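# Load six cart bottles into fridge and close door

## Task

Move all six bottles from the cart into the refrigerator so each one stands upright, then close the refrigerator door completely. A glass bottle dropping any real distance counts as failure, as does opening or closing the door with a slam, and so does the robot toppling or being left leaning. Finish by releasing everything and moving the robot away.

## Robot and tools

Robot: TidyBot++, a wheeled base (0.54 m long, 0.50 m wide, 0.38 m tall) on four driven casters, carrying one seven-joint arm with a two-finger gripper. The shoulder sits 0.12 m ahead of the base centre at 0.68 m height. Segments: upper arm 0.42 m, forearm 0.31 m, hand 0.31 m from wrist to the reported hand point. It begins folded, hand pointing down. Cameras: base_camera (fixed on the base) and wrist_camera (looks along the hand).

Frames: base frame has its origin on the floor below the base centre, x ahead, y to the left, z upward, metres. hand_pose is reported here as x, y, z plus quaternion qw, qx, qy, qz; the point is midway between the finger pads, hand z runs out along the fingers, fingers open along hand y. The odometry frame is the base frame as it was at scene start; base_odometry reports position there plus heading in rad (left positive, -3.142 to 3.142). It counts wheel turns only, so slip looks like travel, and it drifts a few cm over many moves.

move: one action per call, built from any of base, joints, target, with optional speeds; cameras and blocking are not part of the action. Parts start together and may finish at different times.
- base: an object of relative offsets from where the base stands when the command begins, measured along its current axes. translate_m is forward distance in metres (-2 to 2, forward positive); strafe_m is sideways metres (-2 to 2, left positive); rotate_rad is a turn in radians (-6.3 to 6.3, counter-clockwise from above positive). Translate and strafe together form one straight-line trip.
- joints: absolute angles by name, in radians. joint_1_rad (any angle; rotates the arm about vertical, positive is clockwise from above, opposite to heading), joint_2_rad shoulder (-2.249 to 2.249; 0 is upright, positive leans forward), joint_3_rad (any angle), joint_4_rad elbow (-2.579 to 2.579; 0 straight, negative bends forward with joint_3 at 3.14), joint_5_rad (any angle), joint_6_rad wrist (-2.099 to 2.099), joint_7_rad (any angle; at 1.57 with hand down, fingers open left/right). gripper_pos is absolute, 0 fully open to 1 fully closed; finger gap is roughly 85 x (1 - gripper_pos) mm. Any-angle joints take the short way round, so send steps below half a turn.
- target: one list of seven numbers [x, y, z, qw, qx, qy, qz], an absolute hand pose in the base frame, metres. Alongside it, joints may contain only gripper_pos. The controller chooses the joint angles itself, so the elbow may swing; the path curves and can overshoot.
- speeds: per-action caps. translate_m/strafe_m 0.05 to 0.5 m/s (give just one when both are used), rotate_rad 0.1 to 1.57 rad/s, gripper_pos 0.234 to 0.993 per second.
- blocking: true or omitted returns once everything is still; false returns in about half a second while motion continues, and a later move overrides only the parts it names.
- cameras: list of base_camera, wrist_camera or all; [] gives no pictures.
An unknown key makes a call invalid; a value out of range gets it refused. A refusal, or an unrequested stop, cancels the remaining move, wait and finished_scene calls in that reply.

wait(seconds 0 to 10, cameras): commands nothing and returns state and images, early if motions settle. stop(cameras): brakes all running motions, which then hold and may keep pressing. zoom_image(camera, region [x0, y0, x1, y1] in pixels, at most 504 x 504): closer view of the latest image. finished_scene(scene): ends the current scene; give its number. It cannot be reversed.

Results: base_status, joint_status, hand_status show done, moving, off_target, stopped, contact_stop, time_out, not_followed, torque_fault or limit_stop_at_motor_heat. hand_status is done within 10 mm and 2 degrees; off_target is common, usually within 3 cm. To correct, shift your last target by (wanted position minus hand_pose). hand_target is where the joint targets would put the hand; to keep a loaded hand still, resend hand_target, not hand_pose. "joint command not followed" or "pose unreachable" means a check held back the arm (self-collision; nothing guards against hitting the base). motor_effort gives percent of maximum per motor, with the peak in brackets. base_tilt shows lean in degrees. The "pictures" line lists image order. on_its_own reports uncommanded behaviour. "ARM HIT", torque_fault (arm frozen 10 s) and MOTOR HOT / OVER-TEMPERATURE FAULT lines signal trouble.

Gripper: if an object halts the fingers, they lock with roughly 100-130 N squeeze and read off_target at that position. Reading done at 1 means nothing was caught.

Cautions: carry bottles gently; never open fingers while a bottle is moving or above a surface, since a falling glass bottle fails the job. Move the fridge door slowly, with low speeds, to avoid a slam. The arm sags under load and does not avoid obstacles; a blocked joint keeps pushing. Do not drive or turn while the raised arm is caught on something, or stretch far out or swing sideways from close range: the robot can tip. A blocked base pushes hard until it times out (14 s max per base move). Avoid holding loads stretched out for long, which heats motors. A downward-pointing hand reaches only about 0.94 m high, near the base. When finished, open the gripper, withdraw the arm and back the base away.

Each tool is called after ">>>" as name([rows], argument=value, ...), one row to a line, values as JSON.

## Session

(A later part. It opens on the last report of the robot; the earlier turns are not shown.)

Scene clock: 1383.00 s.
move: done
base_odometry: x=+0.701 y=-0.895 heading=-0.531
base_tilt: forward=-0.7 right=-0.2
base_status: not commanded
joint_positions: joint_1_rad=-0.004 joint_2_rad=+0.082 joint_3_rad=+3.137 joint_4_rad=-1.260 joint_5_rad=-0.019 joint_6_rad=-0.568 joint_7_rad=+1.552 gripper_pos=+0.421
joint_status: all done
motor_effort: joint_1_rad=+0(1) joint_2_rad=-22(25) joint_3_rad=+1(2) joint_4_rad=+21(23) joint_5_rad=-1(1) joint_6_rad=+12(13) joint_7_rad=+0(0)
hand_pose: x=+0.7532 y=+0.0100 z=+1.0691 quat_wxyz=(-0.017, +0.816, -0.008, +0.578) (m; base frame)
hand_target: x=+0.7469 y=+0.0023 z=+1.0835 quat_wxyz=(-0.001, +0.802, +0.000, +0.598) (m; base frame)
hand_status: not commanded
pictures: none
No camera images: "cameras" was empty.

>>> move(joints={"joint_4_rad": -1.303, "joint_6_rad": -0.515}, cameras=[])

>>> move(joints={"gripper_pos": 0.15}, speeds={"gripper_pos": 0.3}, cameras=["wrist_camera"])

Scene clock: 1389.77 s.
move: done
base_odometry: x=+0.701 y=-0.895 heading=-0.531
base_tilt: forward=-0.7 right=-0.2
base_status: not commanded
joint_positions: joint_1_rad=-0.004 joint_2_rad=+0.082 joint_3_rad=+3.137 joint_4_rad=-1.264 joint_5_rad=-0.019 joint_6_rad=-0.560 joint_7_rad=+1.552 gripper_pos=+0.421
joint_status: all done
motor_effort: joint_1_rad=+1(1) joint_2_rad=-21(22) joint_3_rad=+1(2) joint_4_rad=+19(22) joint_5_rad=-1(1) joint_6_rad=+11(12) joint_7_rad=+0(0)
hand_pose: x=+0.7539 y=+0.0100 z=+1.0688 quat_wxyz=(-0.017, +0.815, -0.008, +0.579) (m; base frame)
hand_target: x=+0.7466 y=+0.0023 z=+1.0757 quat_wxyz=(-0.001, +0.805, +0.000, +0.593) (m; base frame)
hand_status: not commanded
pictures: none
No camera images: "cameras" was empty.

Scene clock: 1391.07 s.
move: done
base_odometry: x=+0.701 y=-0.895 heading=-0.531
base_tilt: forward=-0.7 right=-0.2
base_status: not commanded
joint_positions: joint_1_rad=-0.004 joint_2_rad=+0.082 joint_3_rad=+3.137 joint_4_rad=-1.264 joint_5_rad=-0.019 joint_6_rad=-0.551 joint_7_rad=+1.552 gripper_pos=+0.152
joint_status: all done
motor_effort: joint_1_rad=+0(1) joint_2_rad=-21(22) joint_3_rad=+2(3) joint_4_rad=+19(20) joint_5_rad=-1(1) joint_6_rad=+9(11) joint_7_rad=+0(1)
hand_pose: x=+0.7547 y=+0.0099 z=+1.0711 quat_wxyz=(-0.017, +0.813, -0.008, +0.582) (m; base frame)
hand_target: x=+0.7466 y=+0.0023 z=+1.0757 quat_wxyz=(-0.001, +0.805, +0.000, +0.593) (m; base frame)
hand_status: not commanded
pictures: wrist_camera
camera_calibration:
wrist_camera: T_world_to_cam=[[-0.0160117, -0.999733, 0.0166712, -0.00352115], [-0.296342, -0.0111793, -0.955016, 1.30646], [0.954948, -0.0202318, -0.296084, -0.268957], [0, 0, 0, 1]] pos_world=[0.643943, 0.00564365, 1.16812]

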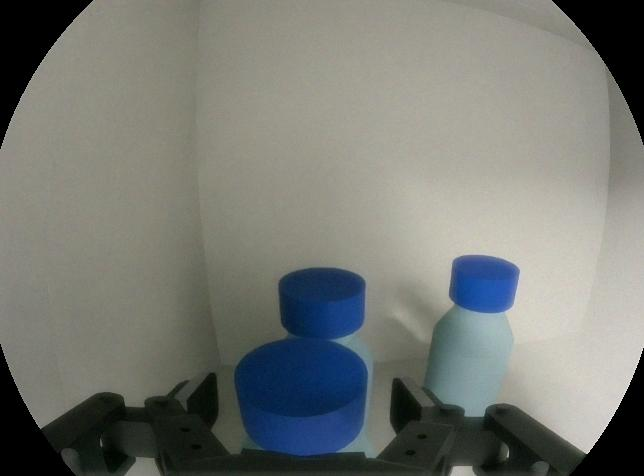

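>>> move(base={"translate_m": -0.9}, speeds={"translate_m": 0.35}, cameras=["wrist_camera"])

>>> move(base={"translate_m": -1.375, "strafe_m": -0.2985, "rotate_rad": -1.037}, speeds={"rotate_rad": 0.8}, joints={"gripper_pos": 0.0}, cameras=["wrist_camera"])

Scene clock: 1425.70 s.
move: done
base_odometry: x=-0.075 y=-0.439 heading=-0.531
base_tilt: forward=-0.7 right=-0.2
base_status: done
joint_positions: joint_1_rad=-0.003 joint_2_rad=+0.078 joint_3_rad=+3.138 joint_4_rad=-1.265 joint_5_rad=-0.019 joint_6_rad=-0.550 joint_7_rad=+1.552 gripper_pos=+0.152
joint_status: not commanded
motor_effort: joint_1_rad=+0(5) joint_2_rad=-21(25) joint_3_rad=+1(4) joint_4_rad=+19(20) joint_5_rad=-1(2) joint_6_rad=+9(10) joint_7_rad=+1(1)
hand_pose: x=+0.7531 y=+0.0085 z=+1.0742 quat_wxyz=(-0.016, +0.811, -0.009, +0.585) (m; base frame)
hand_target: x=+0.7466 y=+0.0023 z=+1.0757 quat_wxyz=(-0.001, +0.805, +0.000, +0.593) (m; base frame)
hand_status: not commanded
pictures: wrist_camera
camera_calibration:
wrist_camera: T_world_to_cam=[[-0.0183935, -0.999693, 0.0166108, -0.0031626], [-0.290871, -0.0105447, -0.956704, 1.30668], [0.956585, -0.0224287, -0.290588, -0.273583], [0, 0, 0, 1]] pos_world=[0.641724, 0.00448091, 1.17066]

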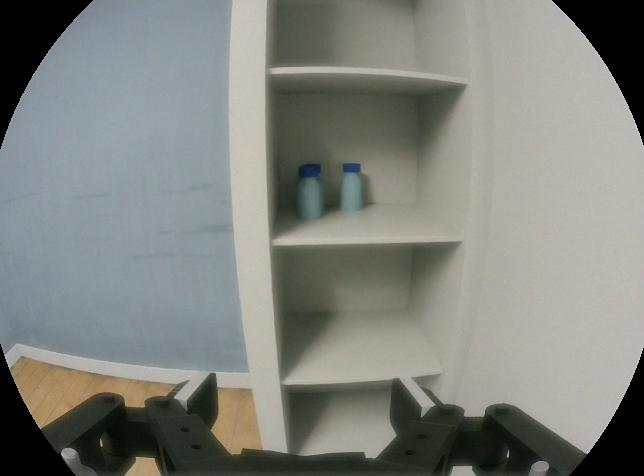

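Scene clock: 1433.10 s.
move: time_out
base_odometry: x=-1.398 y=-0.004 heading=-1.568
base_tilt: forward=-0.7 right=-0.2
base_status: translate_m time_out (by the wheels' count: -1.361 of -1.375); the others done
joint_positions: joint_1_rad=+0.002 joint_2_rad=+0.073 joint_3_rad=+3.142 joint_4_rad=-1.268 joint_5_rad=-0.018 joint_6_rad=-0.545 joint_7_rad=+1.552 gripper_pos=+0.000
joint_status: all done
motor_effort: joint_1_rad=+0(8) joint_2_rad=-20(29) joint_3_rad=+1(7) joint_4_rad=+19(22) joint_5_rad=-1(2) joint_6_rad=+9(10) joint_7_rad=+0(1)
hand_pose: x=+0.7519 y=+0.0027 z=+1.0765 quat_wxyz=(-0.013, +0.809, -0.012, +0.587) (m; base frame)
hand_target: x=+0.7466 y=+0.0023 z=+1.0757 quat_wxyz=(-0.001, +0.805, +0.000, +0.593) (m; base frame)
hand_status: not commanded
pictures: wrist_camera
camera_calibration:
wrist_camera: T_world_to_cam=[[-0.0278539, -0.999459, 0.0174807, -0.00282222], [-0.285049, -0.00881982, -0.958472, 1.30596], [0.958108, -0.0316801, -0.284649, -0.279428], [0, 0, 0, 1]] pos_world=[0.639906, -0.000154655, 1.17224]

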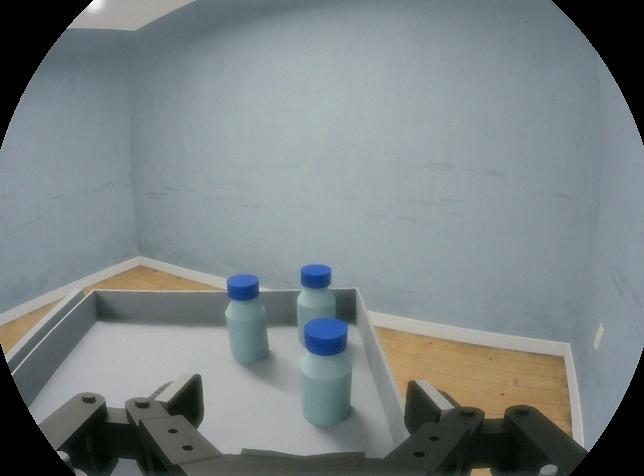

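>>> move(cameras=["base_camera"])

Scene clock: 1445.80 s.
base_odometry: x=-1.398 y=-0.004 heading=-1.568
base_tilt: forward=-0.7 right=-0.2
base_status: translate_m time_out (by the wheels' count: -1.361 of -1.375); the others done
joint_positions: joint_1_rad=+0.002 joint_2_rad=+0.073 joint_3_rad=+3.142 joint_4_rad=-1.268 joint_5_rad=-0.018 joint_6_rad=-0.545 joint_7_rad=+1.552 gripper_pos=+0.000
joint_status: all done
motor_effort: joint_1_rad=+0(8) joint_2_rad=-20(29) joint_3_rad=+1(7) joint_4_rad=+19(22) joint_5_rad=-1(2) joint_6_rad=+9(10) joint_7_rad=+0(1)
hand_pose: x=+0.7519 y=+0.0027 z=+1.0765 quat_wxyz=(-0.013, +0.809, -0.012, +0.587) (m; base frame)
hand_target: x=+0.7466 y=+0.0023 z=+1.0757 quat_wxyz=(-0.001, +0.805, +0.000, +0.593) (m; base frame)
hand_status: not commanded
pictures: base_camera

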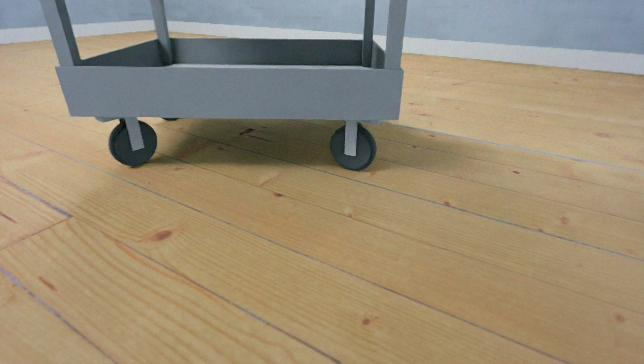

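>>> zoom_image(camera="wrist_camera", region=[265, 295, 387, 385])

This scene's latest camera images include none from wrist_camera. They are from: base_camera. wrist_camera's image comes with the result of a call that names it in "cameras".

>>> move(base={"translate_m": 0.225, "rotate_rad": -0.02}, speeds={"translate_m": 0.25}, joints={"joint_4_rad": -1.715, "joint_6_rad": -0.125}, cameras=["wrist_camera"])

Scene clock: 1477.80 s.
move: done
base_odometry: x=-1.398 y=-0.229 heading=-1.589
base_tilt: forward=-0.7 right=-0.2
base_status: done
joint_positions: joint_1_rad=+0.003 joint_2_rad=+0.073 joint_3_rad=+3.143 joint_4_rad=-1.673 joint_5_rad=-0.018 joint_6_rad=-0.167 joint_7_rad=+1.552 gripper_pos=+0.000
joint_status: all done
motor_effort: joint_1_rad=+0(3) joint_2_rad=-21(25) joint_3_rad=+2(4) joint_4_rad=+19(21) joint_5_rad=-1(2) joint_6_rad=+9(10) joint_7_rad=+0(1)
hand_pose: x=+0.7525 y=+0.0001 z=+0.9422 quat_wxyz=(-0.011, +0.817, -0.016, +0.576) (m; base frame)
hand_target: x=+0.7453 y=+0.0023 z=+0.9406 quat_wxyz=(-0.001, +0.812, +0.000, +0.584) (m; base frame)
hand_status: not commanded
pictures: wrist_camera
camera_calibration:
wrist_camera: T_world_to_cam=[[-0.0352827, -0.999213, 0.0181003, 0.0019144], [-0.310835, -0.0062411, -0.950443, 1.18928], [0.949809, -0.0391604, -0.31037, -0.287834], [0, 0, 0, 1]] pos_world=[0.643123, -0.0019364, 1.04097]

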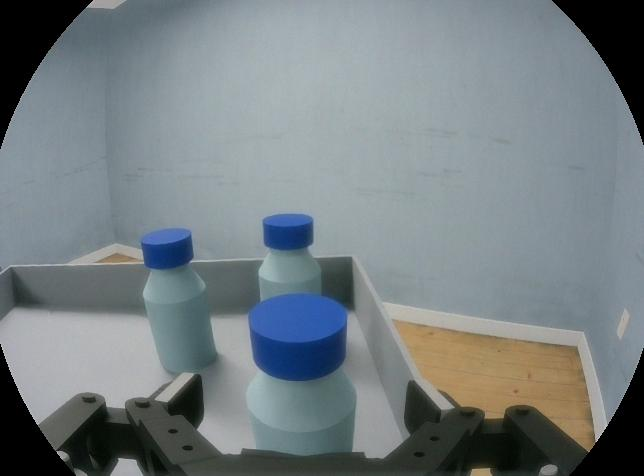

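>>> move(base={"translate_m": 0.058, "strafe_m": 0.004}, speeds={"translate_m": 0.1}, joints={"joint_4_rad": -1.735, "joint_6_rad": -0.112}, cameras=["wrist_camera"])

Scene clock: 1489.27 s.
move: done
base_odometry: x=-1.395 y=-0.287 heading=-1.589
base_tilt: forward=-0.7 right=-0.2
base_status: done
joint_positions: joint_1_rad=+0.003 joint_2_rad=+0.073 joint_3_rad=+3.143 joint_4_rad=-1.697 joint_5_rad=-0.018 joint_6_rad=-0.149 joint_7_rad=+1.552 gripper_pos=+0.000
joint_status: all done
motor_effort: joint_1_rad=+0(1) joint_2_rad=-21(23) joint_3_rad=+1(3) joint_4_rad=+20(21) joint_5_rad=-1(1) joint_6_rad=+9(10) joint_7_rad=+0(1)
hand_pose: x=+0.7505 y=+0.0000 z=+0.9333 quat_wxyz=(-0.011, +0.819, -0.016, +0.574) (m; base frame)
hand_target: x=+0.7433 y=+0.0023 z=+0.9323 quat_wxyz=(-0.001, +0.814, +0.000, +0.581) (m; base frame)
hand_status: not commanded
pictures: wrist_camera
camera_calibration:
wrist_camera: T_world_to_cam=[[-0.0354969, -0.999201, 0.0183471, 0.00184204], [-0.316399, -0.00617795, -0.948606, 1.18258], [0.947962, -0.0394776, -0.315927, -0.282126], [0, 0, 0, 1]] pos_world=[0.641676, -0.00199118, 1.03263]

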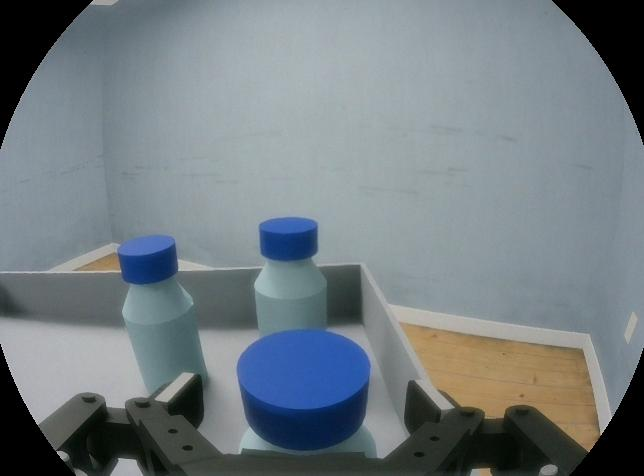

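>>> move(joints={"gripper_pos": 0.38}, speeds={"gripper_pos": 0.4}, cameras=[])

>>> move(joints={"gripper_pos": 0.44}, speeds={"gripper_pos": 0.234}, cameras=["wrist_camera"])

Scene clock: 1493.60 s.
move: done
base_odometry: x=-1.395 y=-0.287 heading=-1.589
base_tilt: forward=-0.7 right=-0.2
base_status: not commanded
joint_positions: joint_1_rad=+0.003 joint_2_rad=+0.073 joint_3_rad=+3.143 joint_4_rad=-1.697 joint_5_rad=-0.018 joint_6_rad=-0.149 joint_7_rad=+1.552 gripper_pos=+0.379
joint_status: all done
motor_effort: joint_1_rad=+1(1) joint_2_rad=-21(22) joint_3_rad=+1(2) joint_4_rad=+19(20) joint_5_rad=-1(1) joint_6_rad=+8(10) joint_7_rad=+0(1)
hand_pose: x=+0.7505 y=+0.0000 z=+0.9333 quat_wxyz=(-0.011, +0.819, -0.016, +0.574) (m; base frame)
hand_target: x=+0.7433 y=+0.0023 z=+0.9323 quat_wxyz=(-0.001, +0.814, +0.000, +0.581) (m; base frame)
hand_status: not commanded
pictures: none
No camera images: "cameras" was empty.

Scene clock: 1494.17 s.
move: done
base_odometry: x=-1.395 y=-0.287 heading=-1.589
base_tilt: forward=-0.7 right=-0.2
base_status: not commanded
joint_positions: joint_1_rad=+0.003 joint_2_rad=+0.073 joint_3_rad=+3.143 joint_4_rad=-1.697 joint_5_rad=-0.018 joint_6_rad=-0.148 joint_7_rad=+1.552 gripper_pos=+0.419
joint_status: all done
motor_effort: joint_1_rad=-1(1) joint_2_rad=-19(21) joint_3_rad=+0(1) joint_4_rad=+18(20) joint_5_rad=-2(2) joint_6_rad=+8(9) joint_7_rad=+0(0)
hand_pose: x=+0.7506 y=+0.0000 z=+0.9335 quat_wxyz=(-0.011, +0.818, -0.016, +0.574) (m; base frame)
hand_target: x=+0.7433 y=+0.0023 z=+0.9323 quat_wxyz=(-0.001, +0.814, +0.000, +0.581) (m; base frame)
hand_status: not commanded
pictures: wrist_camera
camera_calibration:
wrist_camera: T_world_to_cam=[[-0.0355301, -0.999201, 0.0183213, 0.00188408], [-0.315532, -0.00617901, -0.948895, 1.18248], [0.948249, -0.0394953, -0.315061, -0.283158], [0, 0, 0, 1]] pos_world=[0.641682, -0.00199425, 1.0328]

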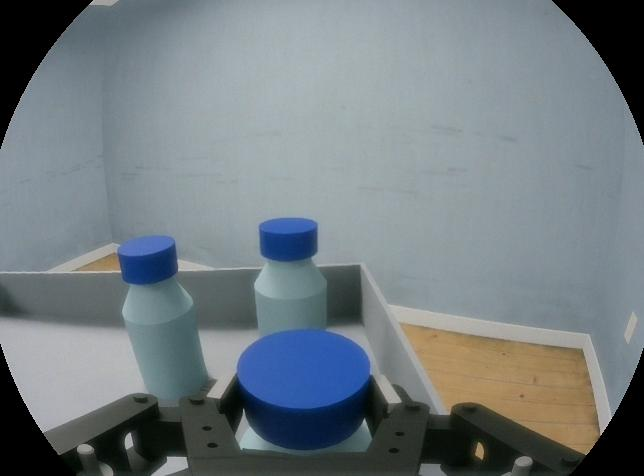

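>>> move(joints={"joint_4_rad": -1.08, "joint_6_rad": -0.71}, cameras=["wrist_camera"])

Scene clock: 1499.77 s.
move: off_target
base_odometry: x=-1.395 y=-0.287 heading=-1.589
base_tilt: forward=-0.7 right=-0.2
base_status: not commanded
joint_positions: joint_1_rad=+0.003 joint_2_rad=+0.073 joint_3_rad=+3.143 joint_4_rad=-1.143 joint_5_rad=-0.018 joint_6_rad=-0.671 joint_7_rad=+1.552 gripper_pos=+0.423
joint_status: joint_4_rad off_target (ended at -1.143, target -1.080); the others done
motor_effort: joint_1_rad=+0(1) joint_2_rad=-24(26) joint_3_rad=+1(1) joint_4_rad=+21(25) joint_5_rad=-1(2) joint_6_rad=+12(14) joint_7_rad=+0(1)
hand_pose: x=+0.7403 y=+0.0028 z=+1.1137 quat_wxyz=(-0.013, +0.810, -0.011, +0.587) (m; base frame)
hand_target: x=+0.7267 y=+0.0023 z=+1.1504 quat_wxyz=(-0.001, +0.797, +0.000, +0.604) (m; base frame)
hand_status: not commanded
pictures: wrist_camera
camera_calibration:
wrist_camera: T_world_to_cam=[[-0.0265015, -0.999483, 0.0182271, -0.00554738], [-0.286368, -0.00987876, -0.958069, 1.33886], [0.957753, -0.0306099, -0.285958, -0.255999], [0, 0, 0, 1]] pos_world=[0.628442, -0.00015435, 1.20961]

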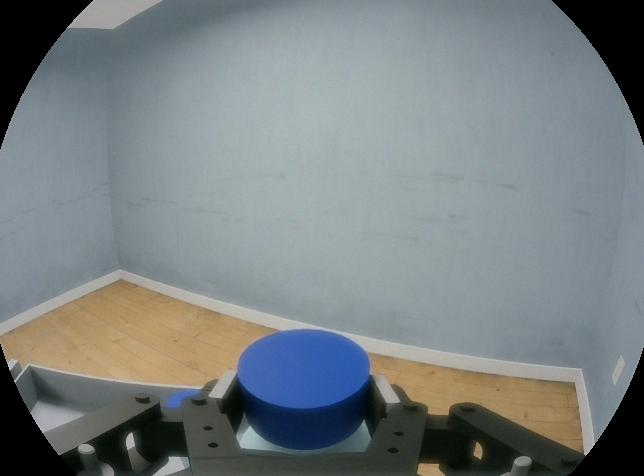

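>>> move(base={"translate_m": -0.2}, cameras=[])

>>> move(base={"translate_m": 0.604, "strafe_m": 1.589, "rotate_rad": 1.061}, speeds={"rotate_rad": 0.8}, cameras=["wrist_camera", "base_camera"])

Scene clock: 1522.57 s.
move: done
base_odometry: x=-1.391 y=-0.087 heading=-1.589
base_tilt: forward=-0.7 right=-0.2
base_status: done
joint_positions: joint_1_rad=+0.002 joint_2_rad=+0.074 joint_3_rad=+3.142 joint_4_rad=-1.141 joint_5_rad=-0.018 joint_6_rad=-0.677 joint_7_rad=+1.552 gripper_pos=+0.423
joint_status: not commanded
motor_effort: joint_1_rad=+0(2) joint_2_rad=-24(31) joint_3_rad=+1(2) joint_4_rad=+21(23) joint_5_rad=-1(2) joint_6_rad=+12(13) joint_7_rad=+0(1)
hand_pose: x=+0.7400 y=+0.0030 z=+1.1130 quat_wxyz=(-0.013, +0.811, -0.011, +0.585) (m; base frame)
hand_target: x=+0.7267 y=+0.0023 z=+1.1504 quat_wxyz=(-0.001, +0.797, +0.000, +0.604) (m; base frame)
hand_status: not commanded
pictures: none
No camera images: "cameras" was empty.

Scene clock: 1527.23 s.
move: done
base_odometry: x=+0.186 y=-0.720 heading=-0.527
base_tilt: forward=-0.7 right=-0.2
base_status: done
joint_positions: joint_1_rad=+0.000 joint_2_rad=+0.074 joint_3_rad=+3.140 joint_4_rad=-1.140 joint_5_rad=-0.018 joint_6_rad=-0.677 joint_7_rad=+1.552 gripper_pos=+0.423
joint_status: not commanded
motor_effort: joint_1_rad=+0(5) joint_2_rad=-23(28) joint_3_rad=+1(4) joint_4_rad=+21(23) joint_5_rad=-1(3) joint_6_rad=+12(13) joint_7_rad=+0(1)
hand_pose: x=+0.7401 y=+0.0062 z=+1.1128 quat_wxyz=(-0.015, +0.811, -0.009, +0.585) (m; base frame)
hand_target: x=+0.7267 y=+0.0023 z=+1.1504 quat_wxyz=(-0.001, +0.797, +0.000, +0.604) (m; base frame)
hand_status: not commanded
pictures: base_camera, wrist_camera
camera_calibration:
wrist_camera: T_world_to_cam=[[-0.0206559, -0.999619, 0.0182868, -0.00647425], [-0.290822, -0.0114923, -0.956708, 1.33974], [0.956554, -0.0250799, -0.290474, -0.250118], [0, 0, 0, 1]] pos_world=[0.628743, 0.00265193, 1.2092]

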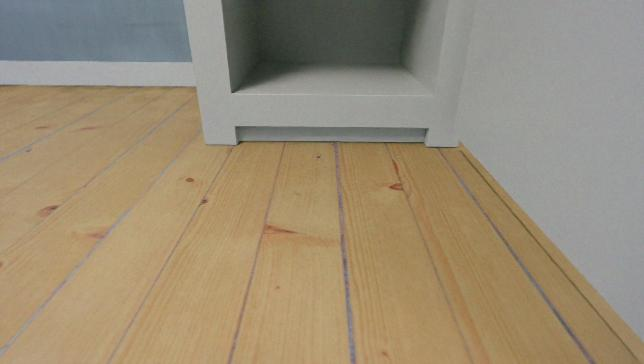

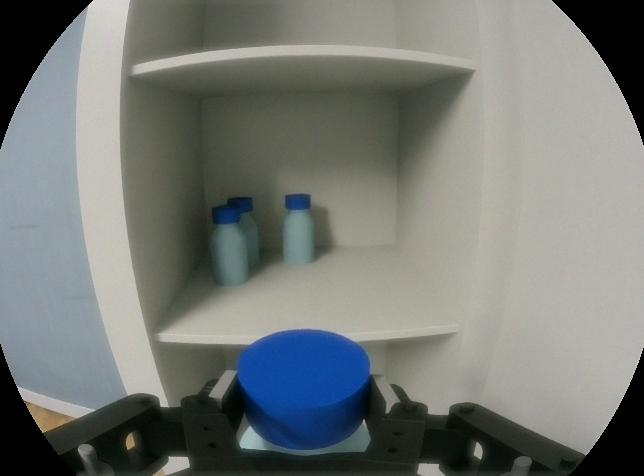

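>>> zoom_image(camera="base_camera", region=[424, 120, 644, 364])

Scaled by 2.066.

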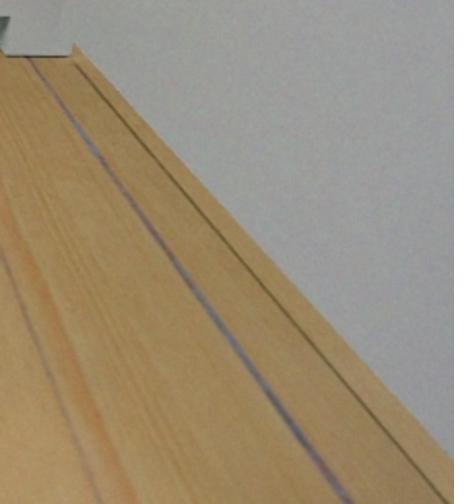

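>>> move(base={"rotate_rad": 0.0125, "strafe_m": 0.003}, cameras=[])

>>> move(base={"translate_m": 0.34}, speeds={"translate_m": 0.3}, cameras=["wrist_camera", "base_camera"])

Scene clock: 1564.63 s.
move: done
base_odometry: x=+0.188 y=-0.718 heading=-0.515
base_tilt: forward=-0.7 right=-0.2
base_status: done
joint_positions: joint_1_rad=+0.000 joint_2_rad=+0.074 joint_3_rad=+3.140 joint_4_rad=-1.140 joint_5_rad=-0.018 joint_6_rad=-0.677 joint_7_rad=+1.552 gripper_pos=+0.423
joint_status: not commanded
motor_effort: joint_1_rad=+0(6) joint_2_rad=-23(25) joint_3_rad=+1(6) joint_4_rad=+21(23) joint_5_rad=-1(3) joint_6_rad=+12(13) joint_7_rad=+1(1)
hand_pose: x=+0.7401 y=+0.0056 z=+1.1128 quat_wxyz=(-0.015, +0.811, -0.010, +0.585) (m; base frame)
hand_target: x=+0.7267 y=+0.0023 z=+1.1504 quat_wxyz=(-0.001, +0.797, +0.000, +0.604) (m; base frame)
hand_status: not commanded
pictures: none
No camera images: "cameras" was empty.

Scene clock: 1566.67 s.
move: done
base_odometry: x=+0.484 y=-0.885 heading=-0.514
base_tilt: forward=-0.7 right=-0.2
base_status: done
joint_positions: joint_1_rad=+0.000 joint_2_rad=+0.075 joint_3_rad=+3.140 joint_4_rad=-1.140 joint_5_rad=-0.018 joint_6_rad=-0.678 joint_7_rad=+1.552 gripper_pos=+0.423
joint_status: not commanded
motor_effort: joint_1_rad=+0(2) joint_2_rad=-24(28) joint_3_rad=+1(2) joint_4_rad=+21(22) joint_5_rad=-1(2) joint_6_rad=+12(13) joint_7_rad=+0(1)
hand_pose: x=+0.7403 y=+0.0055 z=+1.1124 quat_wxyz=(-0.015, +0.811, -0.010, +0.584) (m; base frame)
hand_target: x=+0.7267 y=+0.0023 z=+1.1504 quat_wxyz=(-0.001, +0.797, +0.000, +0.604) (m; base frame)
hand_status: not commanded
pictures: base_camera, wrist_camera
camera_calibration:
wrist_camera: T_world_to_cam=[[-0.0217909, -0.999593, 0.0183978, -0.00645562], [-0.291732, -0.0112438, -0.956434, 1.33982], [0.956252, -0.0262088, -0.291369, -0.249159], [0, 0, 0, 1]] pos_world=[0.628987, 0.00208147, 1.20897]

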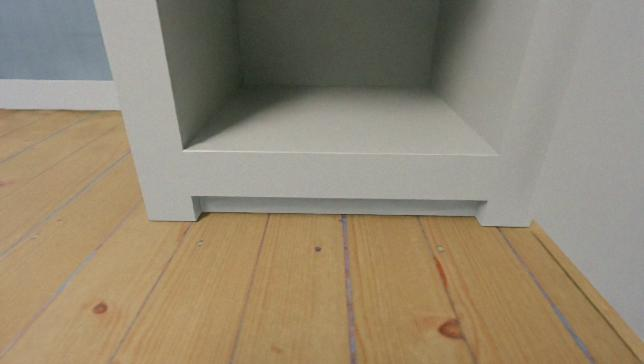

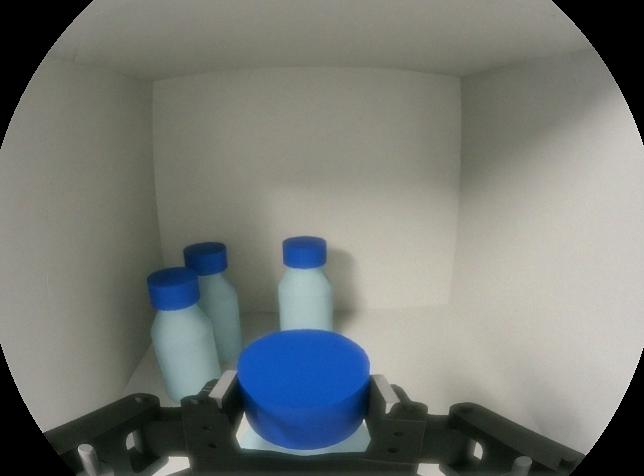

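>>> move(base={"translate_m": 0.205}, speeds={"translate_m": 0.25}, cameras=[])

>>> move(joints={"joint_4_rad": -1.255, "joint_6_rad": -0.54}, cameras=["wrist_camera"])

Scene clock: 1576.70 s.
move: done
base_odometry: x=+0.663 y=-0.986 heading=-0.514
base_tilt: forward=-0.7 right=-0.2
base_status: done
joint_positions: joint_1_rad=+0.000 joint_2_rad=+0.075 joint_3_rad=+3.140 joint_4_rad=-1.140 joint_5_rad=-0.018 joint_6_rad=-0.679 joint_7_rad=+1.552 gripper_pos=+0.423
joint_status: not commanded
motor_effort: joint_1_rad=+0(2) joint_2_rad=-24(27) joint_3_rad=+1(2) joint_4_rad=+22(23) joint_5_rad=-1(2) joint_6_rad=+12(13) joint_7_rad=+0(1)
hand_pose: x=+0.7405 y=+0.0055 z=+1.1120 quat_wxyz=(-0.015, +0.812, -0.010, +0.584) (m; base frame)
hand_target: x=+0.7267 y=+0.0023 z=+1.1504 quat_wxyz=(-0.001, +0.797, +0.000, +0.604) (m; base frame)
hand_status: not commanded
pictures: none
No camera images: "cameras" was empty.

Scene clock: 1577.83 s.
move: done
base_odometry: x=+0.663 y=-0.986 heading=-0.514
base_tilt: forward=-0.7 right=-0.2
base_status: not commanded
joint_positions: joint_1_rad=+0.000 joint_2_rad=+0.075 joint_3_rad=+3.140 joint_4_rad=-1.237 joint_5_rad=-0.018 joint_6_rad=-0.599 joint_7_rad=+1.552 gripper_pos=+0.423
joint_status: all done
motor_effort: joint_1_rad=+0(1) joint_2_rad=-23(26) joint_3_rad=+1(2) joint_4_rad=+22(23) joint_5_rad=-1(1) joint_6_rad=+12(14) joint_7_rad=+0(1)
hand_pose: x=+0.7480 y=+0.0052 z=+1.0774 quat_wxyz=(-0.014, +0.817, -0.010, +0.577) (m; base frame)
hand_target: x=+0.7451 y=+0.0023 z=+1.0972 quat_wxyz=(-0.001, +0.799, +0.000, +0.602) (m; base frame)
hand_status: not commanded
pictures: wrist_camera
camera_calibration:
wrist_camera: T_world_to_cam=[[-0.0228167, -0.99957, 0.0184042, -0.00523383], [-0.309918, -0.0104301, -0.950706, 1.31601], [0.950489, -0.0273958, -0.309547, -0.242824], [0, 0, 0, 1]] pos_world=[0.638538, 0.00184216, 1.17607]

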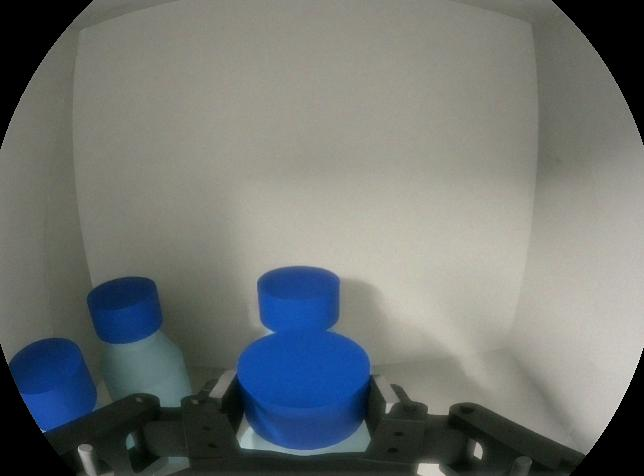

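>>> move(joints={"joint_4_rad": -1.28, "joint_6_rad": -0.52}, cameras=[])

>>> move(joints={"joint_4_rad": -1.3, "joint_6_rad": -0.51}, cameras=[])

Scene clock: 1582.03 s.
move: done
base_odometry: x=+0.663 y=-0.986 heading=-0.514
base_tilt: forward=-0.7 right=-0.2
base_status: not commanded
joint_positions: joint_1_rad=+0.000 joint_2_rad=+0.075 joint_3_rad=+3.140 joint_4_rad=-1.259 joint_5_rad=-0.018 joint_6_rad=-0.576 joint_7_rad=+1.552 gripper_pos=+0.423
joint_status: all done
motor_effort: joint_1_rad=+0(1) joint_2_rad=-24(25) joint_3_rad=+1(2) joint_4_rad=+22(23) joint_5_rad=-1(1) joint_6_rad=+12(13) joint_7_rad=+0(1)
hand_pose: x=+0.7498 y=+0.0051 z=+1.0714 quat_wxyz=(-0.014, +0.816, -0.011, +0.577) (m; base frame)
hand_target: x=+0.7466 y=+0.0023 z=+1.0881 quat_wxyz=(-0.001, +0.800, +0.000, +0.600) (m; base frame)
hand_status: not commanded
pictures: none
No camera images: "cameras" was empty.

Scene clock: 1582.60 s.
move: done
base_odometry: x=+0.663 y=-0.986 heading=-0.514
base_tilt: forward=-0.7 right=-0.2
base_status: not commanded
joint_positions: joint_1_rad=+0.000 joint_2_rad=+0.075 joint_3_rad=+3.140 joint_4_rad=-1.270 joint_5_rad=-0.018 joint_6_rad=-0.559 joint_7_rad=+1.552 gripper_pos=+0.423
joint_status: all done
motor_effort: joint_1_rad=+0(1) joint_2_rad=-22(24) joint_3_rad=+1(2) joint_4_rad=+21(23) joint_5_rad=-1(1) joint_6_rad=+11(12) joint_7_rad=+0(1)
hand_pose: x=+0.7512 y=+0.0050 z=+1.0694 quat_wxyz=(-0.014, +0.815, -0.011, +0.579) (m; base frame)
hand_target: x=+0.7471 y=+0.0023 z=+1.0790 quat_wxyz=(-0.001, +0.803, +0.000, +0.596) (m; base frame)
hand_status: not commanded
pictures: none
No camera images: "cameras" was empty.

>>> move(joints={"joint_4_rad": -1.318, "joint_6_rad": -0.505}, cameras=[])

Scene clock: 1585.57 s.
move: done
base_odometry: x=+0.663 y=-0.986 heading=-0.514
base_tilt: forward=-0.7 right=-0.2
base_status: not commanded
joint_positions: joint_1_rad=+0.000 joint_2_rad=+0.075 joint_3_rad=+3.140 joint_4_rad=-1.278 joint_5_rad=-0.018 joint_6_rad=-0.545 joint_7_rad=+1.552 gripper_pos=+0.423
joint_status: all done
motor_effort: joint_1_rad=+1(1) joint_2_rad=-19(23) joint_3_rad=+2(2) joint_4_rad=+19(21) joint_5_rad=-1(1) joint_6_rad=+10(12) joint_7_rad=+0(1)
hand_pose: x=+0.7524 y=+0.0049 z=+1.0690 quat_wxyz=(-0.014, +0.813, -0.011, +0.582) (m; base frame)
hand_target: x=+0.7471 y=+0.0023 z=+1.0696 quat_wxyz=(-0.001, +0.807, +0.000, +0.591) (m; base frame)
hand_status: not commanded
pictures: none
No camera images: "cameras" was empty.

>>> move(joints={"gripper_pos": 0.15}, speeds={"gripper_pos": 0.3}, cameras=["wrist_camera"])

Scene clock: 1589.10 s.
move: done
base_odometry: x=+0.663 y=-0.986 heading=-0.514
base_tilt: forward=-0.7 right=-0.2
base_status: not commanded
joint_positions: joint_1_rad=+0.000 joint_2_rad=+0.075 joint_3_rad=+3.140 joint_4_rad=-1.278 joint_5_rad=-0.018 joint_6_rad=-0.540 joint_7_rad=+1.552 gripper_pos=+0.152
joint_status: all done
motor_effort: joint_1_rad=+0(1) joint_2_rad=-21(22) joint_3_rad=+1(2) joint_4_rad=+18(20) joint_5_rad=-1(1) joint_6_rad=+9(11) joint_7_rad=+0(1)
hand_pose: x=+0.7528 y=+0.0049 z=+1.0702 quat_wxyz=(-0.014, +0.812, -0.011, +0.584) (m; base frame)
hand_target: x=+0.7471 y=+0.0023 z=+1.0696 quat_wxyz=(-0.001, +0.807, +0.000, +0.591) (m; base frame)
hand_status: not commanded
pictures: wrist_camera
camera_calibration:
wrist_camera: T_world_to_cam=[[-0.0241868, -0.999551, 0.0177136, -0.00349554], [-0.292923, -0.00985522, -0.956085, 1.30356], [0.95583, -0.0283134, -0.292553, -0.271888], [0, 0, 0, 1]] pos_world=[0.641638, 0.00165481, 1.16683]

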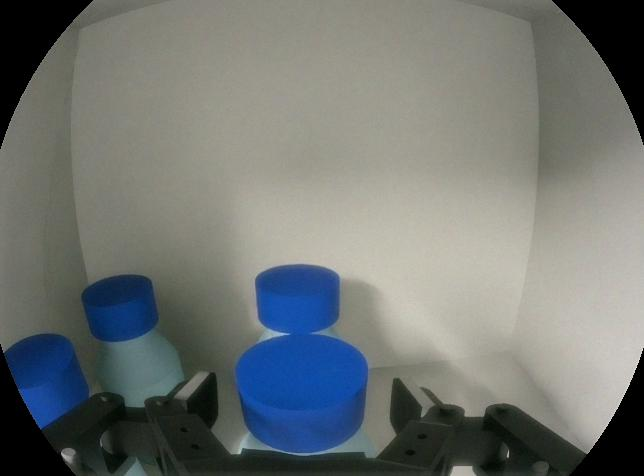

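>>> move(base={"translate_m": -0.9}, speeds={"translate_m": 0.35}, cameras=["wrist_camera"])

>>> move(base={"translate_m": -1.203, "strafe_m": -0.262, "rotate_rad": -1.045}, speeds={"rotate_rad": 0.8}, joints={"gripper_pos": 0.0}, cameras=["wrist_camera"])

Scene clock: 1607.67 s.
move: done
base_odometry: x=-0.121 y=-0.543 heading=-0.514
base_tilt: forward=-0.7 right=-0.2
base_status: done
joint_positions: joint_1_rad=+0.001 joint_2_rad=+0.073 joint_3_rad=+3.141 joint_4_rad=-1.279 joint_5_rad=-0.018 joint_6_rad=-0.539 joint_7_rad=+1.552 gripper_pos=+0.152
joint_status: not commanded
motor_effort: joint_1_rad=+0(4) joint_2_rad=-21(25) joint_3_rad=+1(4) joint_4_rad=+18(20) joint_5_rad=-1(2) joint_6_rad=+9(10) joint_7_rad=+1(1)
hand_pose: x=+0.7519 y=+0.0043 z=+1.0719 quat_wxyz=(-0.014, +0.811, -0.011, +0.585) (m; base frame)
hand_target: x=+0.7471 y=+0.0023 z=+1.0696 quat_wxyz=(-0.001, +0.807, +0.000, +0.591) (m; base frame)
hand_status: not commanded
pictures: wrist_camera
camera_calibration:
wrist_camera: T_world_to_cam=[[-0.0252626, -0.999525, 0.0176554, -0.00330486], [-0.289777, -0.00958109, -0.957046, 1.30359], [0.956761, -0.0292936, -0.289397, -0.274557], [0, 0, 0, 1]] pos_world=[0.640353, 0.00114381, 1.1682]

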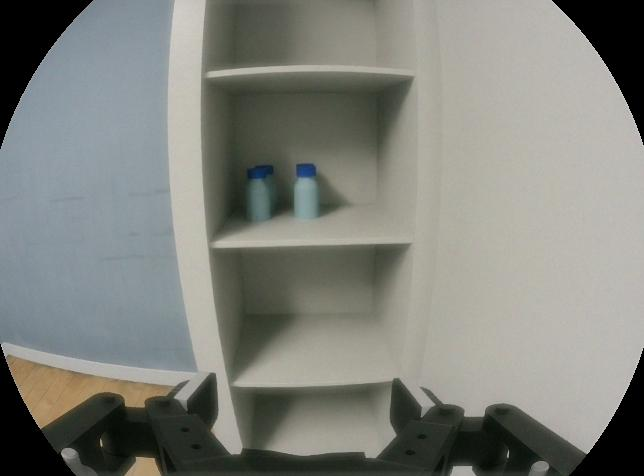

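Scene clock: 1611.50 s.
move: done
base_odometry: x=-1.298 y=-0.180 heading=-1.560
base_tilt: forward=-0.7 right=-0.2
base_status: done
joint_positions: joint_1_rad=-0.001 joint_2_rad=+0.073 joint_3_rad=+3.139 joint_4_rad=-1.279 joint_5_rad=-0.018 joint_6_rad=-0.539 joint_7_rad=+1.552 gripper_pos=+0.000
joint_status: all done
motor_effort: joint_1_rad=+0(4) joint_2_rad=-21(24) joint_3_rad=+1(4) joint_4_rad=+19(20) joint_5_rad=-1(2) joint_6_rad=+9(10) joint_7_rad=+0(1)
hand_pose: x=+0.7519 y=+0.0062 z=+1.0720 quat_wxyz=(-0.015, +0.811, -0.010, +0.585) (m; base frame)
hand_target: x=+0.7471 y=+0.0023 z=+1.0696 quat_wxyz=(-0.001, +0.807, +0.000, +0.591) (m; base frame)
hand_status: not commanded
pictures: wrist_camera
camera_calibration:
wrist_camera: T_world_to_cam=[[-0.0221079, -0.999602, 0.017542, -0.00359281], [-0.289394, -0.0103967, -0.957154, 1.30353], [0.956955, -0.0262372, -0.289049, -0.275018], [0, 0, 0, 1]] pos_world=[0.640335, 0.00274533, 1.16825]

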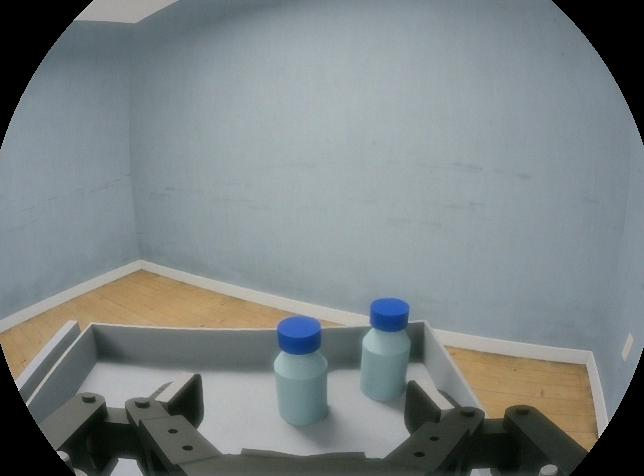

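>>> zoom_image(camera="wrist_camera", region=[240, 290, 440, 420])

Scaled by 2.520.

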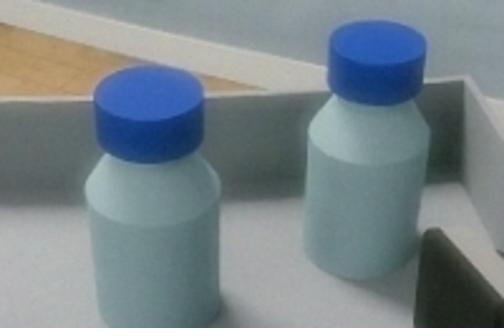

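>>> move(base={"translate_m": 0.225, "strafe_m": 0.013}, speeds={"translate_m": 0.25}, joints={"joint_4_rad": -1.72, "joint_6_rad": -0.125}, cameras=["wrist_camera"])

Scene clock: 1625.47 s.
move: done
base_odometry: x=-1.283 y=-0.405 heading=-1.560
base_tilt: forward=-0.7 right=-0.2
base_status: done
joint_positions: joint_1_rad=-0.001 joint_2_rad=+0.073 joint_3_rad=+3.139 joint_4_rad=-1.678 joint_5_rad=-0.018 joint_6_rad=-0.167 joint_7_rad=+1.552 gripper_pos=+0.000
joint_status: all done
motor_effort: joint_1_rad=+0(1) joint_2_rad=-21(24) joint_3_rad=+1(2) joint_4_rad=+18(21) joint_5_rad=-1(1) joint_6_rad=+9(10) joint_7_rad=+0(1)
hand_pose: x=+0.7515 y=+0.0043 z=+0.9394 quat_wxyz=(-0.013, +0.818, -0.013, +0.574) (m; base frame)
hand_target: x=+0.7445 y=+0.0023 z=+0.9376 quat_wxyz=(-0.001, +0.813, +0.000, +0.582) (m; base frame)
hand_status: not commanded
pictures: wrist_camera
camera_calibration:
wrist_camera: T_world_to_cam=[[-0.0283893, -0.999432, 0.0181801, 0.000890432], [-0.315279, -0.00830641, -0.948963, 1.18826], [0.948574, -0.0326722, -0.314864, -0.282477], [0, 0, 0, 1]] pos_world=[0.642608, 0.00153092, 1.03865]

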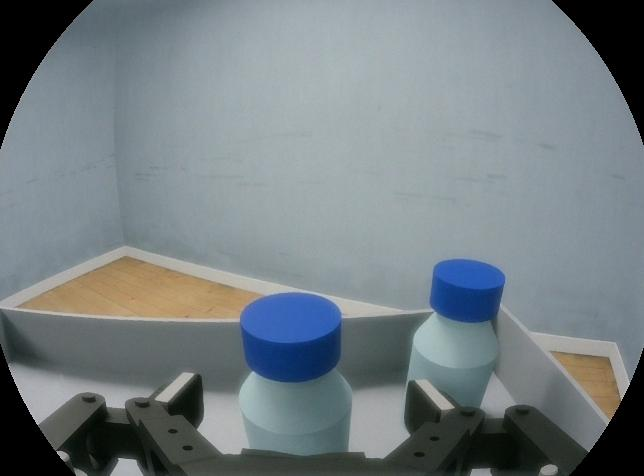

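>>> move(base={"translate_m": 0.057, "strafe_m": 0.0075}, speeds={"translate_m": 0.1}, joints={"joint_4_rad": -1.735, "joint_6_rad": -0.112}, cameras=["wrist_camera"])

Scene clock: 1644.80 s.
move: done
base_odometry: x=-1.275 y=-0.462 heading=-1.561
base_tilt: forward=-0.7 right=-0.2
base_status: done
joint_positions: joint_1_rad=-0.001 joint_2_rad=+0.072 joint_3_rad=+3.139 joint_4_rad=-1.696 joint_5_rad=-0.018 joint_6_rad=-0.149 joint_7_rad=+1.552 gripper_pos=+0.000
joint_status: all done
motor_effort: joint_1_rad=+0(2) joint_2_rad=-21(23) joint_3_rad=+1(2) joint_4_rad=+19(20) joint_5_rad=-1(1) joint_6_rad=+9(10) joint_7_rad=+1(1)
hand_pose: x=+0.7504 y=+0.0042 z=+0.9338 quat_wxyz=(-0.013, +0.818, -0.013, +0.574) (m; base frame)
hand_target: x=+0.7433 y=+0.0023 z=+0.9324 quat_wxyz=(-0.001, +0.814, +0.000, +0.581) (m; base frame)
hand_status: not commanded
pictures: wrist_camera
camera_calibration:
wrist_camera: T_world_to_cam=[[-0.0286988, -0.999421, 0.0182503, 0.0010258], [-0.315572, -0.00826531, -0.948865, 1.18272], [0.948467, -0.0329906, -0.315153, -0.282827], [0, 0, 0, 1]] pos_world=[0.641516, 0.00147015, 1.03309]

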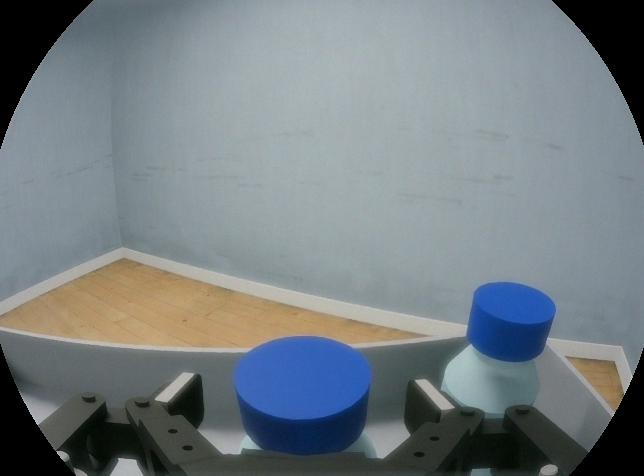

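>>> move(joints={"gripper_pos": 0.38}, speeds={"gripper_pos": 0.4}, cameras=[])

>>> move(joints={"gripper_pos": 0.44}, speeds={"gripper_pos": 0.234}, cameras=["wrist_camera"])

Scene clock: 1652.63 s.
move: done
base_odometry: x=-1.275 y=-0.462 heading=-1.561
base_tilt: forward=-0.7 right=-0.2
base_status: not commanded
joint_positions: joint_1_rad=-0.001 joint_2_rad=+0.072 joint_3_rad=+3.139 joint_4_rad=-1.696 joint_5_rad=-0.018 joint_6_rad=-0.149 joint_7_rad=+1.552 gripper_pos=+0.379
joint_status: all done
motor_effort: joint_1_rad=+0(1) joint_2_rad=-21(22) joint_3_rad=+1(2) joint_4_rad=+18(20) joint_5_rad=-1(1) joint_6_rad=+9(10) joint_7_rad=+0(1)
hand_pose: x=+0.7504 y=+0.0042 z=+0.9338 quat_wxyz=(-0.013, +0.818, -0.013, +0.574) (m; base frame)
hand_target: x=+0.7433 y=+0.0023 z=+0.9324 quat_wxyz=(-0.001, +0.814, +0.000, +0.581) (m; base frame)
hand_status: not commanded
pictures: none
No camera images: "cameras" was empty.

Scene clock: 1653.20 s.
move: done
base_odometry: x=-1.275 y=-0.462 heading=-1.561
base_tilt: forward=-0.7 right=-0.2
base_status: not commanded
joint_positions: joint_1_rad=-0.001 joint_2_rad=+0.072 joint_3_rad=+3.139 joint_4_rad=-1.696 joint_5_rad=-0.018 joint_6_rad=-0.148 joint_7_rad=+1.552 gripper_pos=+0.416
joint_status: all done
motor_effort: joint_1_rad=+0(2) joint_2_rad=-20(21) joint_3_rad=+0(3) joint_4_rad=+18(19) joint_5_rad=-1(2) joint_6_rad=+8(9) joint_7_rad=+0(1)
hand_pose: x=+0.7505 y=+0.0041 z=+0.9341 quat_wxyz=(-0.013, +0.818, -0.013, +0.575) (m; base frame)
hand_target: x=+0.7433 y=+0.0023 z=+0.9324 quat_wxyz=(-0.001, +0.814, +0.000, +0.581) (m; base frame)
hand_status: not commanded
pictures: wrist_camera
camera_calibration:
wrist_camera: T_world_to_cam=[[-0.0288833, -0.999417, 0.018221, 0.00109096], [-0.314592, -0.00821357, -0.949192, 1.18261], [0.948788, -0.0331479, -0.314171, -0.283995], [0, 0, 0, 1]] pos_world=[0.641523, 0.00138992, 1.03328]

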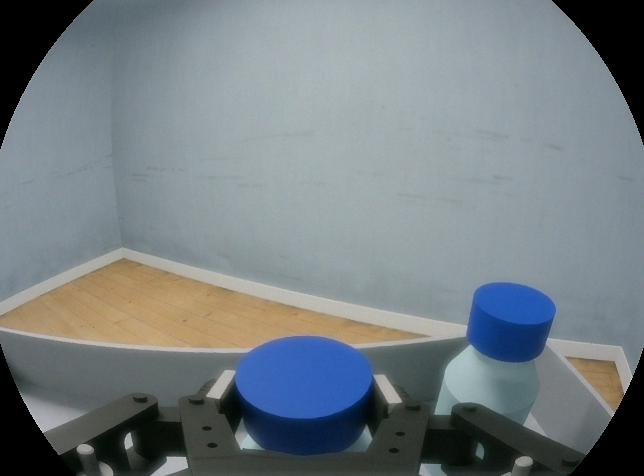

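>>> move(joints={"joint_4_rad": -1.08, "joint_6_rad": -0.71}, cameras=["wrist_camera"])

Scene clock: 1658.50 s.
move: off_target
base_odometry: x=-1.275 y=-0.462 heading=-1.561
base_tilt: forward=-0.7 right=-0.2
base_status: not commanded
joint_positions: joint_1_rad=-0.001 joint_2_rad=+0.072 joint_3_rad=+3.139 joint_4_rad=-1.145 joint_5_rad=-0.018 joint_6_rad=-0.672 joint_7_rad=+1.552 gripper_pos=+0.419
joint_status: joint_4_rad off_target (ended at -1.145, target -1.080); the others done
motor_effort: joint_1_rad=+0(1) joint_2_rad=-24(28) joint_3_rad=+1(2) joint_4_rad=+22(25) joint_5_rad=-1(2) joint_6_rad=+13(14) joint_7_rad=+0(1)
hand_pose: x=+0.7400 y=+0.0067 z=+1.1128 quat_wxyz=(-0.015, +0.810, -0.009, +0.586) (m; base frame)
hand_target: x=+0.7267 y=+0.0023 z=+1.1503 quat_wxyz=(-0.001, +0.797, +0.000, +0.604) (m; base frame)
hand_status: not commanded
pictures: wrist_camera
camera_calibration:
wrist_camera: T_world_to_cam=[[-0.0199404, -0.999635, 0.0182022, -0.00642264], [-0.28827, -0.0116842, -0.957478, 1.33868], [0.957342, -0.0243396, -0.287932, -0.25338], [0, 0, 0, 1]] pos_world=[0.628342, 0.00305392, 1.20891]

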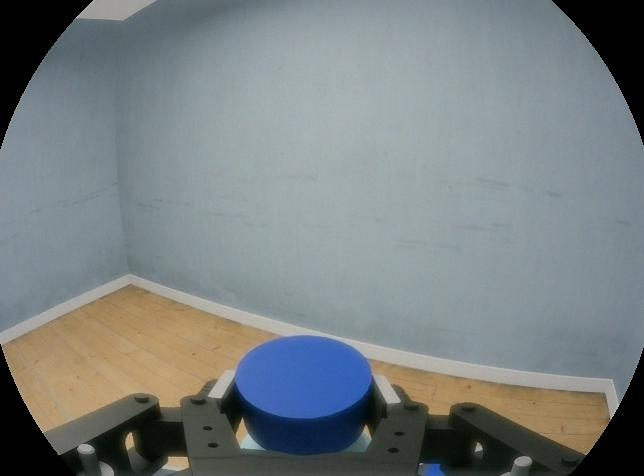

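>>> move(base={"translate_m": -0.2}, cameras=[])

>>> move(base={"translate_m": 0.328, "strafe_m": 1.539, "rotate_rad": 1.06}, speeds={"rotate_rad": 0.8}, cameras=["wrist_camera", "base_camera"])

Scene clock: 1680.47 s.
move: done
base_odometry: x=-1.276 y=-0.262 heading=-1.561
base_tilt: forward=-0.7 right=-0.2
base_status: done
joint_positions: joint_1_rad=+0.000 joint_2_rad=+0.073 joint_3_rad=+3.139 joint_4_rad=-1.142 joint_5_rad=-0.018 joint_6_rad=-0.678 joint_7_rad=+1.552 gripper_pos=+0.419
joint_status: not commanded
motor_effort: joint_1_rad=+0(2) joint_2_rad=-23(30) joint_3_rad=+1(3) joint_4_rad=+22(23) joint_5_rad=-1(2) joint_6_rad=+12(13) joint_7_rad=+1(1)
hand_pose: x=+0.7397 y=+0.0063 z=+1.1121 quat_wxyz=(-0.015, +0.811, -0.009, +0.584) (m; base frame)
hand_target: x=+0.7267 y=+0.0023 z=+1.1503 quat_wxyz=(-0.001, +0.797, +0.000, +0.604) (m; base frame)
hand_status: not commanded
pictures: none
No camera images: "cameras" was empty.

Scene clock: 1685.03 s.
move: done
base_odometry: x=+0.266 y=-0.574 heading=-0.499
base_tilt: forward=-0.7 right=-0.2
base_status: done
joint_positions: joint_1_rad=+0.000 joint_2_rad=+0.074 joint_3_rad=+3.140 joint_4_rad=-1.142 joint_5_rad=-0.018 joint_6_rad=-0.678 joint_7_rad=+1.552 gripper_pos=+0.419
joint_status: not commanded
motor_effort: joint_1_rad=+0(5) joint_2_rad=-24(28) joint_3_rad=+1(4) joint_4_rad=+21(23) joint_5_rad=-1(3) joint_6_rad=+12(13) joint_7_rad=+0(1)
hand_pose: x=+0.7398 y=+0.0060 z=+1.1119 quat_wxyz=(-0.015, +0.812, -0.009, +0.584) (m; base frame)
hand_target: x=+0.7267 y=+0.0023 z=+1.1503 quat_wxyz=(-0.001, +0.797, +0.000, +0.604) (m; base frame)
hand_status: not commanded
pictures: base_camera, wrist_camera
camera_calibration:
wrist_camera: T_world_to_cam=[[-0.0210285, -0.999607, 0.0185181, -0.0066918], [-0.292505, -0.0115605, -0.956194, 1.33952], [0.956033, -0.0255239, -0.292147, -0.247831], [0, 0, 0, 1]] pos_world=[0.62861, 0.00247075, 1.20856]

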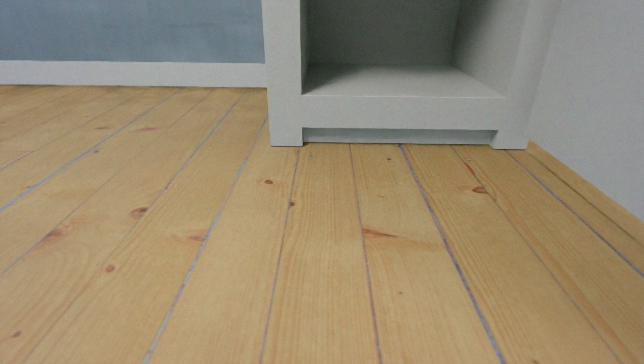

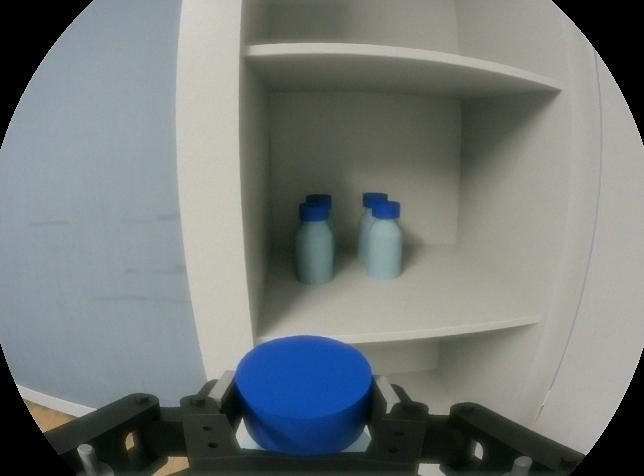

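>>> move(base={"rotate_rad": 0.0125, "strafe_m": -0.02}, cameras=[])

>>> move(base={"translate_m": 0.34}, speeds={"translate_m": 0.3}, cameras=["wrist_camera", "base_camera"])

Scene clock: 1697.60 s.
move: done
base_odometry: x=+0.256 y=-0.592 heading=-0.487
base_tilt: forward=-0.7 right=-0.2
base_status: done
joint_positions: joint_1_rad=+0.001 joint_2_rad=+0.074 joint_3_rad=+3.141 joint_4_rad=-1.142 joint_5_rad=-0.018 joint_6_rad=-0.678 joint_7_rad=+1.552 gripper_pos=+0.419
joint_status: not commanded
motor_effort: joint_1_rad=+0(3) joint_2_rad=-24(26) joint_3_rad=+1(4) joint_4_rad=+21(23) joint_5_rad=-1(2) joint_6_rad=+12(13) joint_7_rad=+0(1)
hand_pose: x=+0.7398 y=+0.0048 z=+1.1120 quat_wxyz=(-0.014, +0.812, -0.010, +0.584) (m; base frame)
hand_target: x=+0.7267 y=+0.0023 z=+1.1503 quat_wxyz=(-0.001, +0.797, +0.000, +0.604) (m; base frame)
hand_status: not commanded
pictures: none
No camera images: "cameras" was empty.

Scene clock: 1699.67 s.
move: done
base_odometry: x=+0.557 y=-0.751 heading=-0.487
base_tilt: forward=-0.7 right=-0.2
base_status: done
joint_positions: joint_1_rad=+0.001 joint_2_rad=+0.074 joint_3_rad=+3.141 joint_4_rad=-1.141 joint_5_rad=-0.018 joint_6_rad=-0.679 joint_7_rad=+1.552 gripper_pos=+0.419
joint_status: not commanded
motor_effort: joint_1_rad=+1(2) joint_2_rad=-23(28) joint_3_rad=+1(3) joint_4_rad=+21(23) joint_5_rad=-1(2) joint_6_rad=+12(13) joint_7_rad=+1(1)
hand_pose: x=+0.7400 y=+0.0048 z=+1.1116 quat_wxyz=(-0.014, +0.812, -0.010, +0.584) (m; base frame)
hand_target: x=+0.7267 y=+0.0023 z=+1.1503 quat_wxyz=(-0.001, +0.797, +0.000, +0.604) (m; base frame)
hand_status: not commanded
pictures: base_camera, wrist_camera
camera_calibration:
wrist_camera: T_world_to_cam=[[-0.0229473, -0.999562, 0.0186772, -0.00661714], [-0.293546, -0.011122, -0.95588, 1.33967], [0.955669, -0.0274175, -0.293162, -0.24675], [0, 0, 0, 1]] pos_world=[0.628915, 0.00152028, 1.20835]

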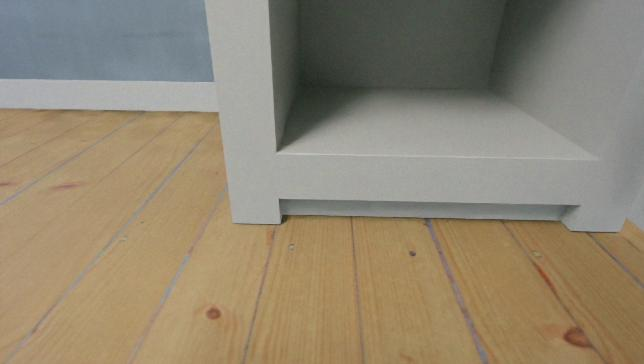

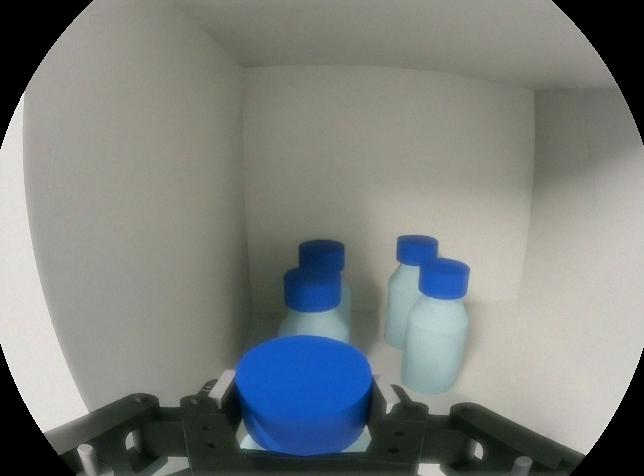

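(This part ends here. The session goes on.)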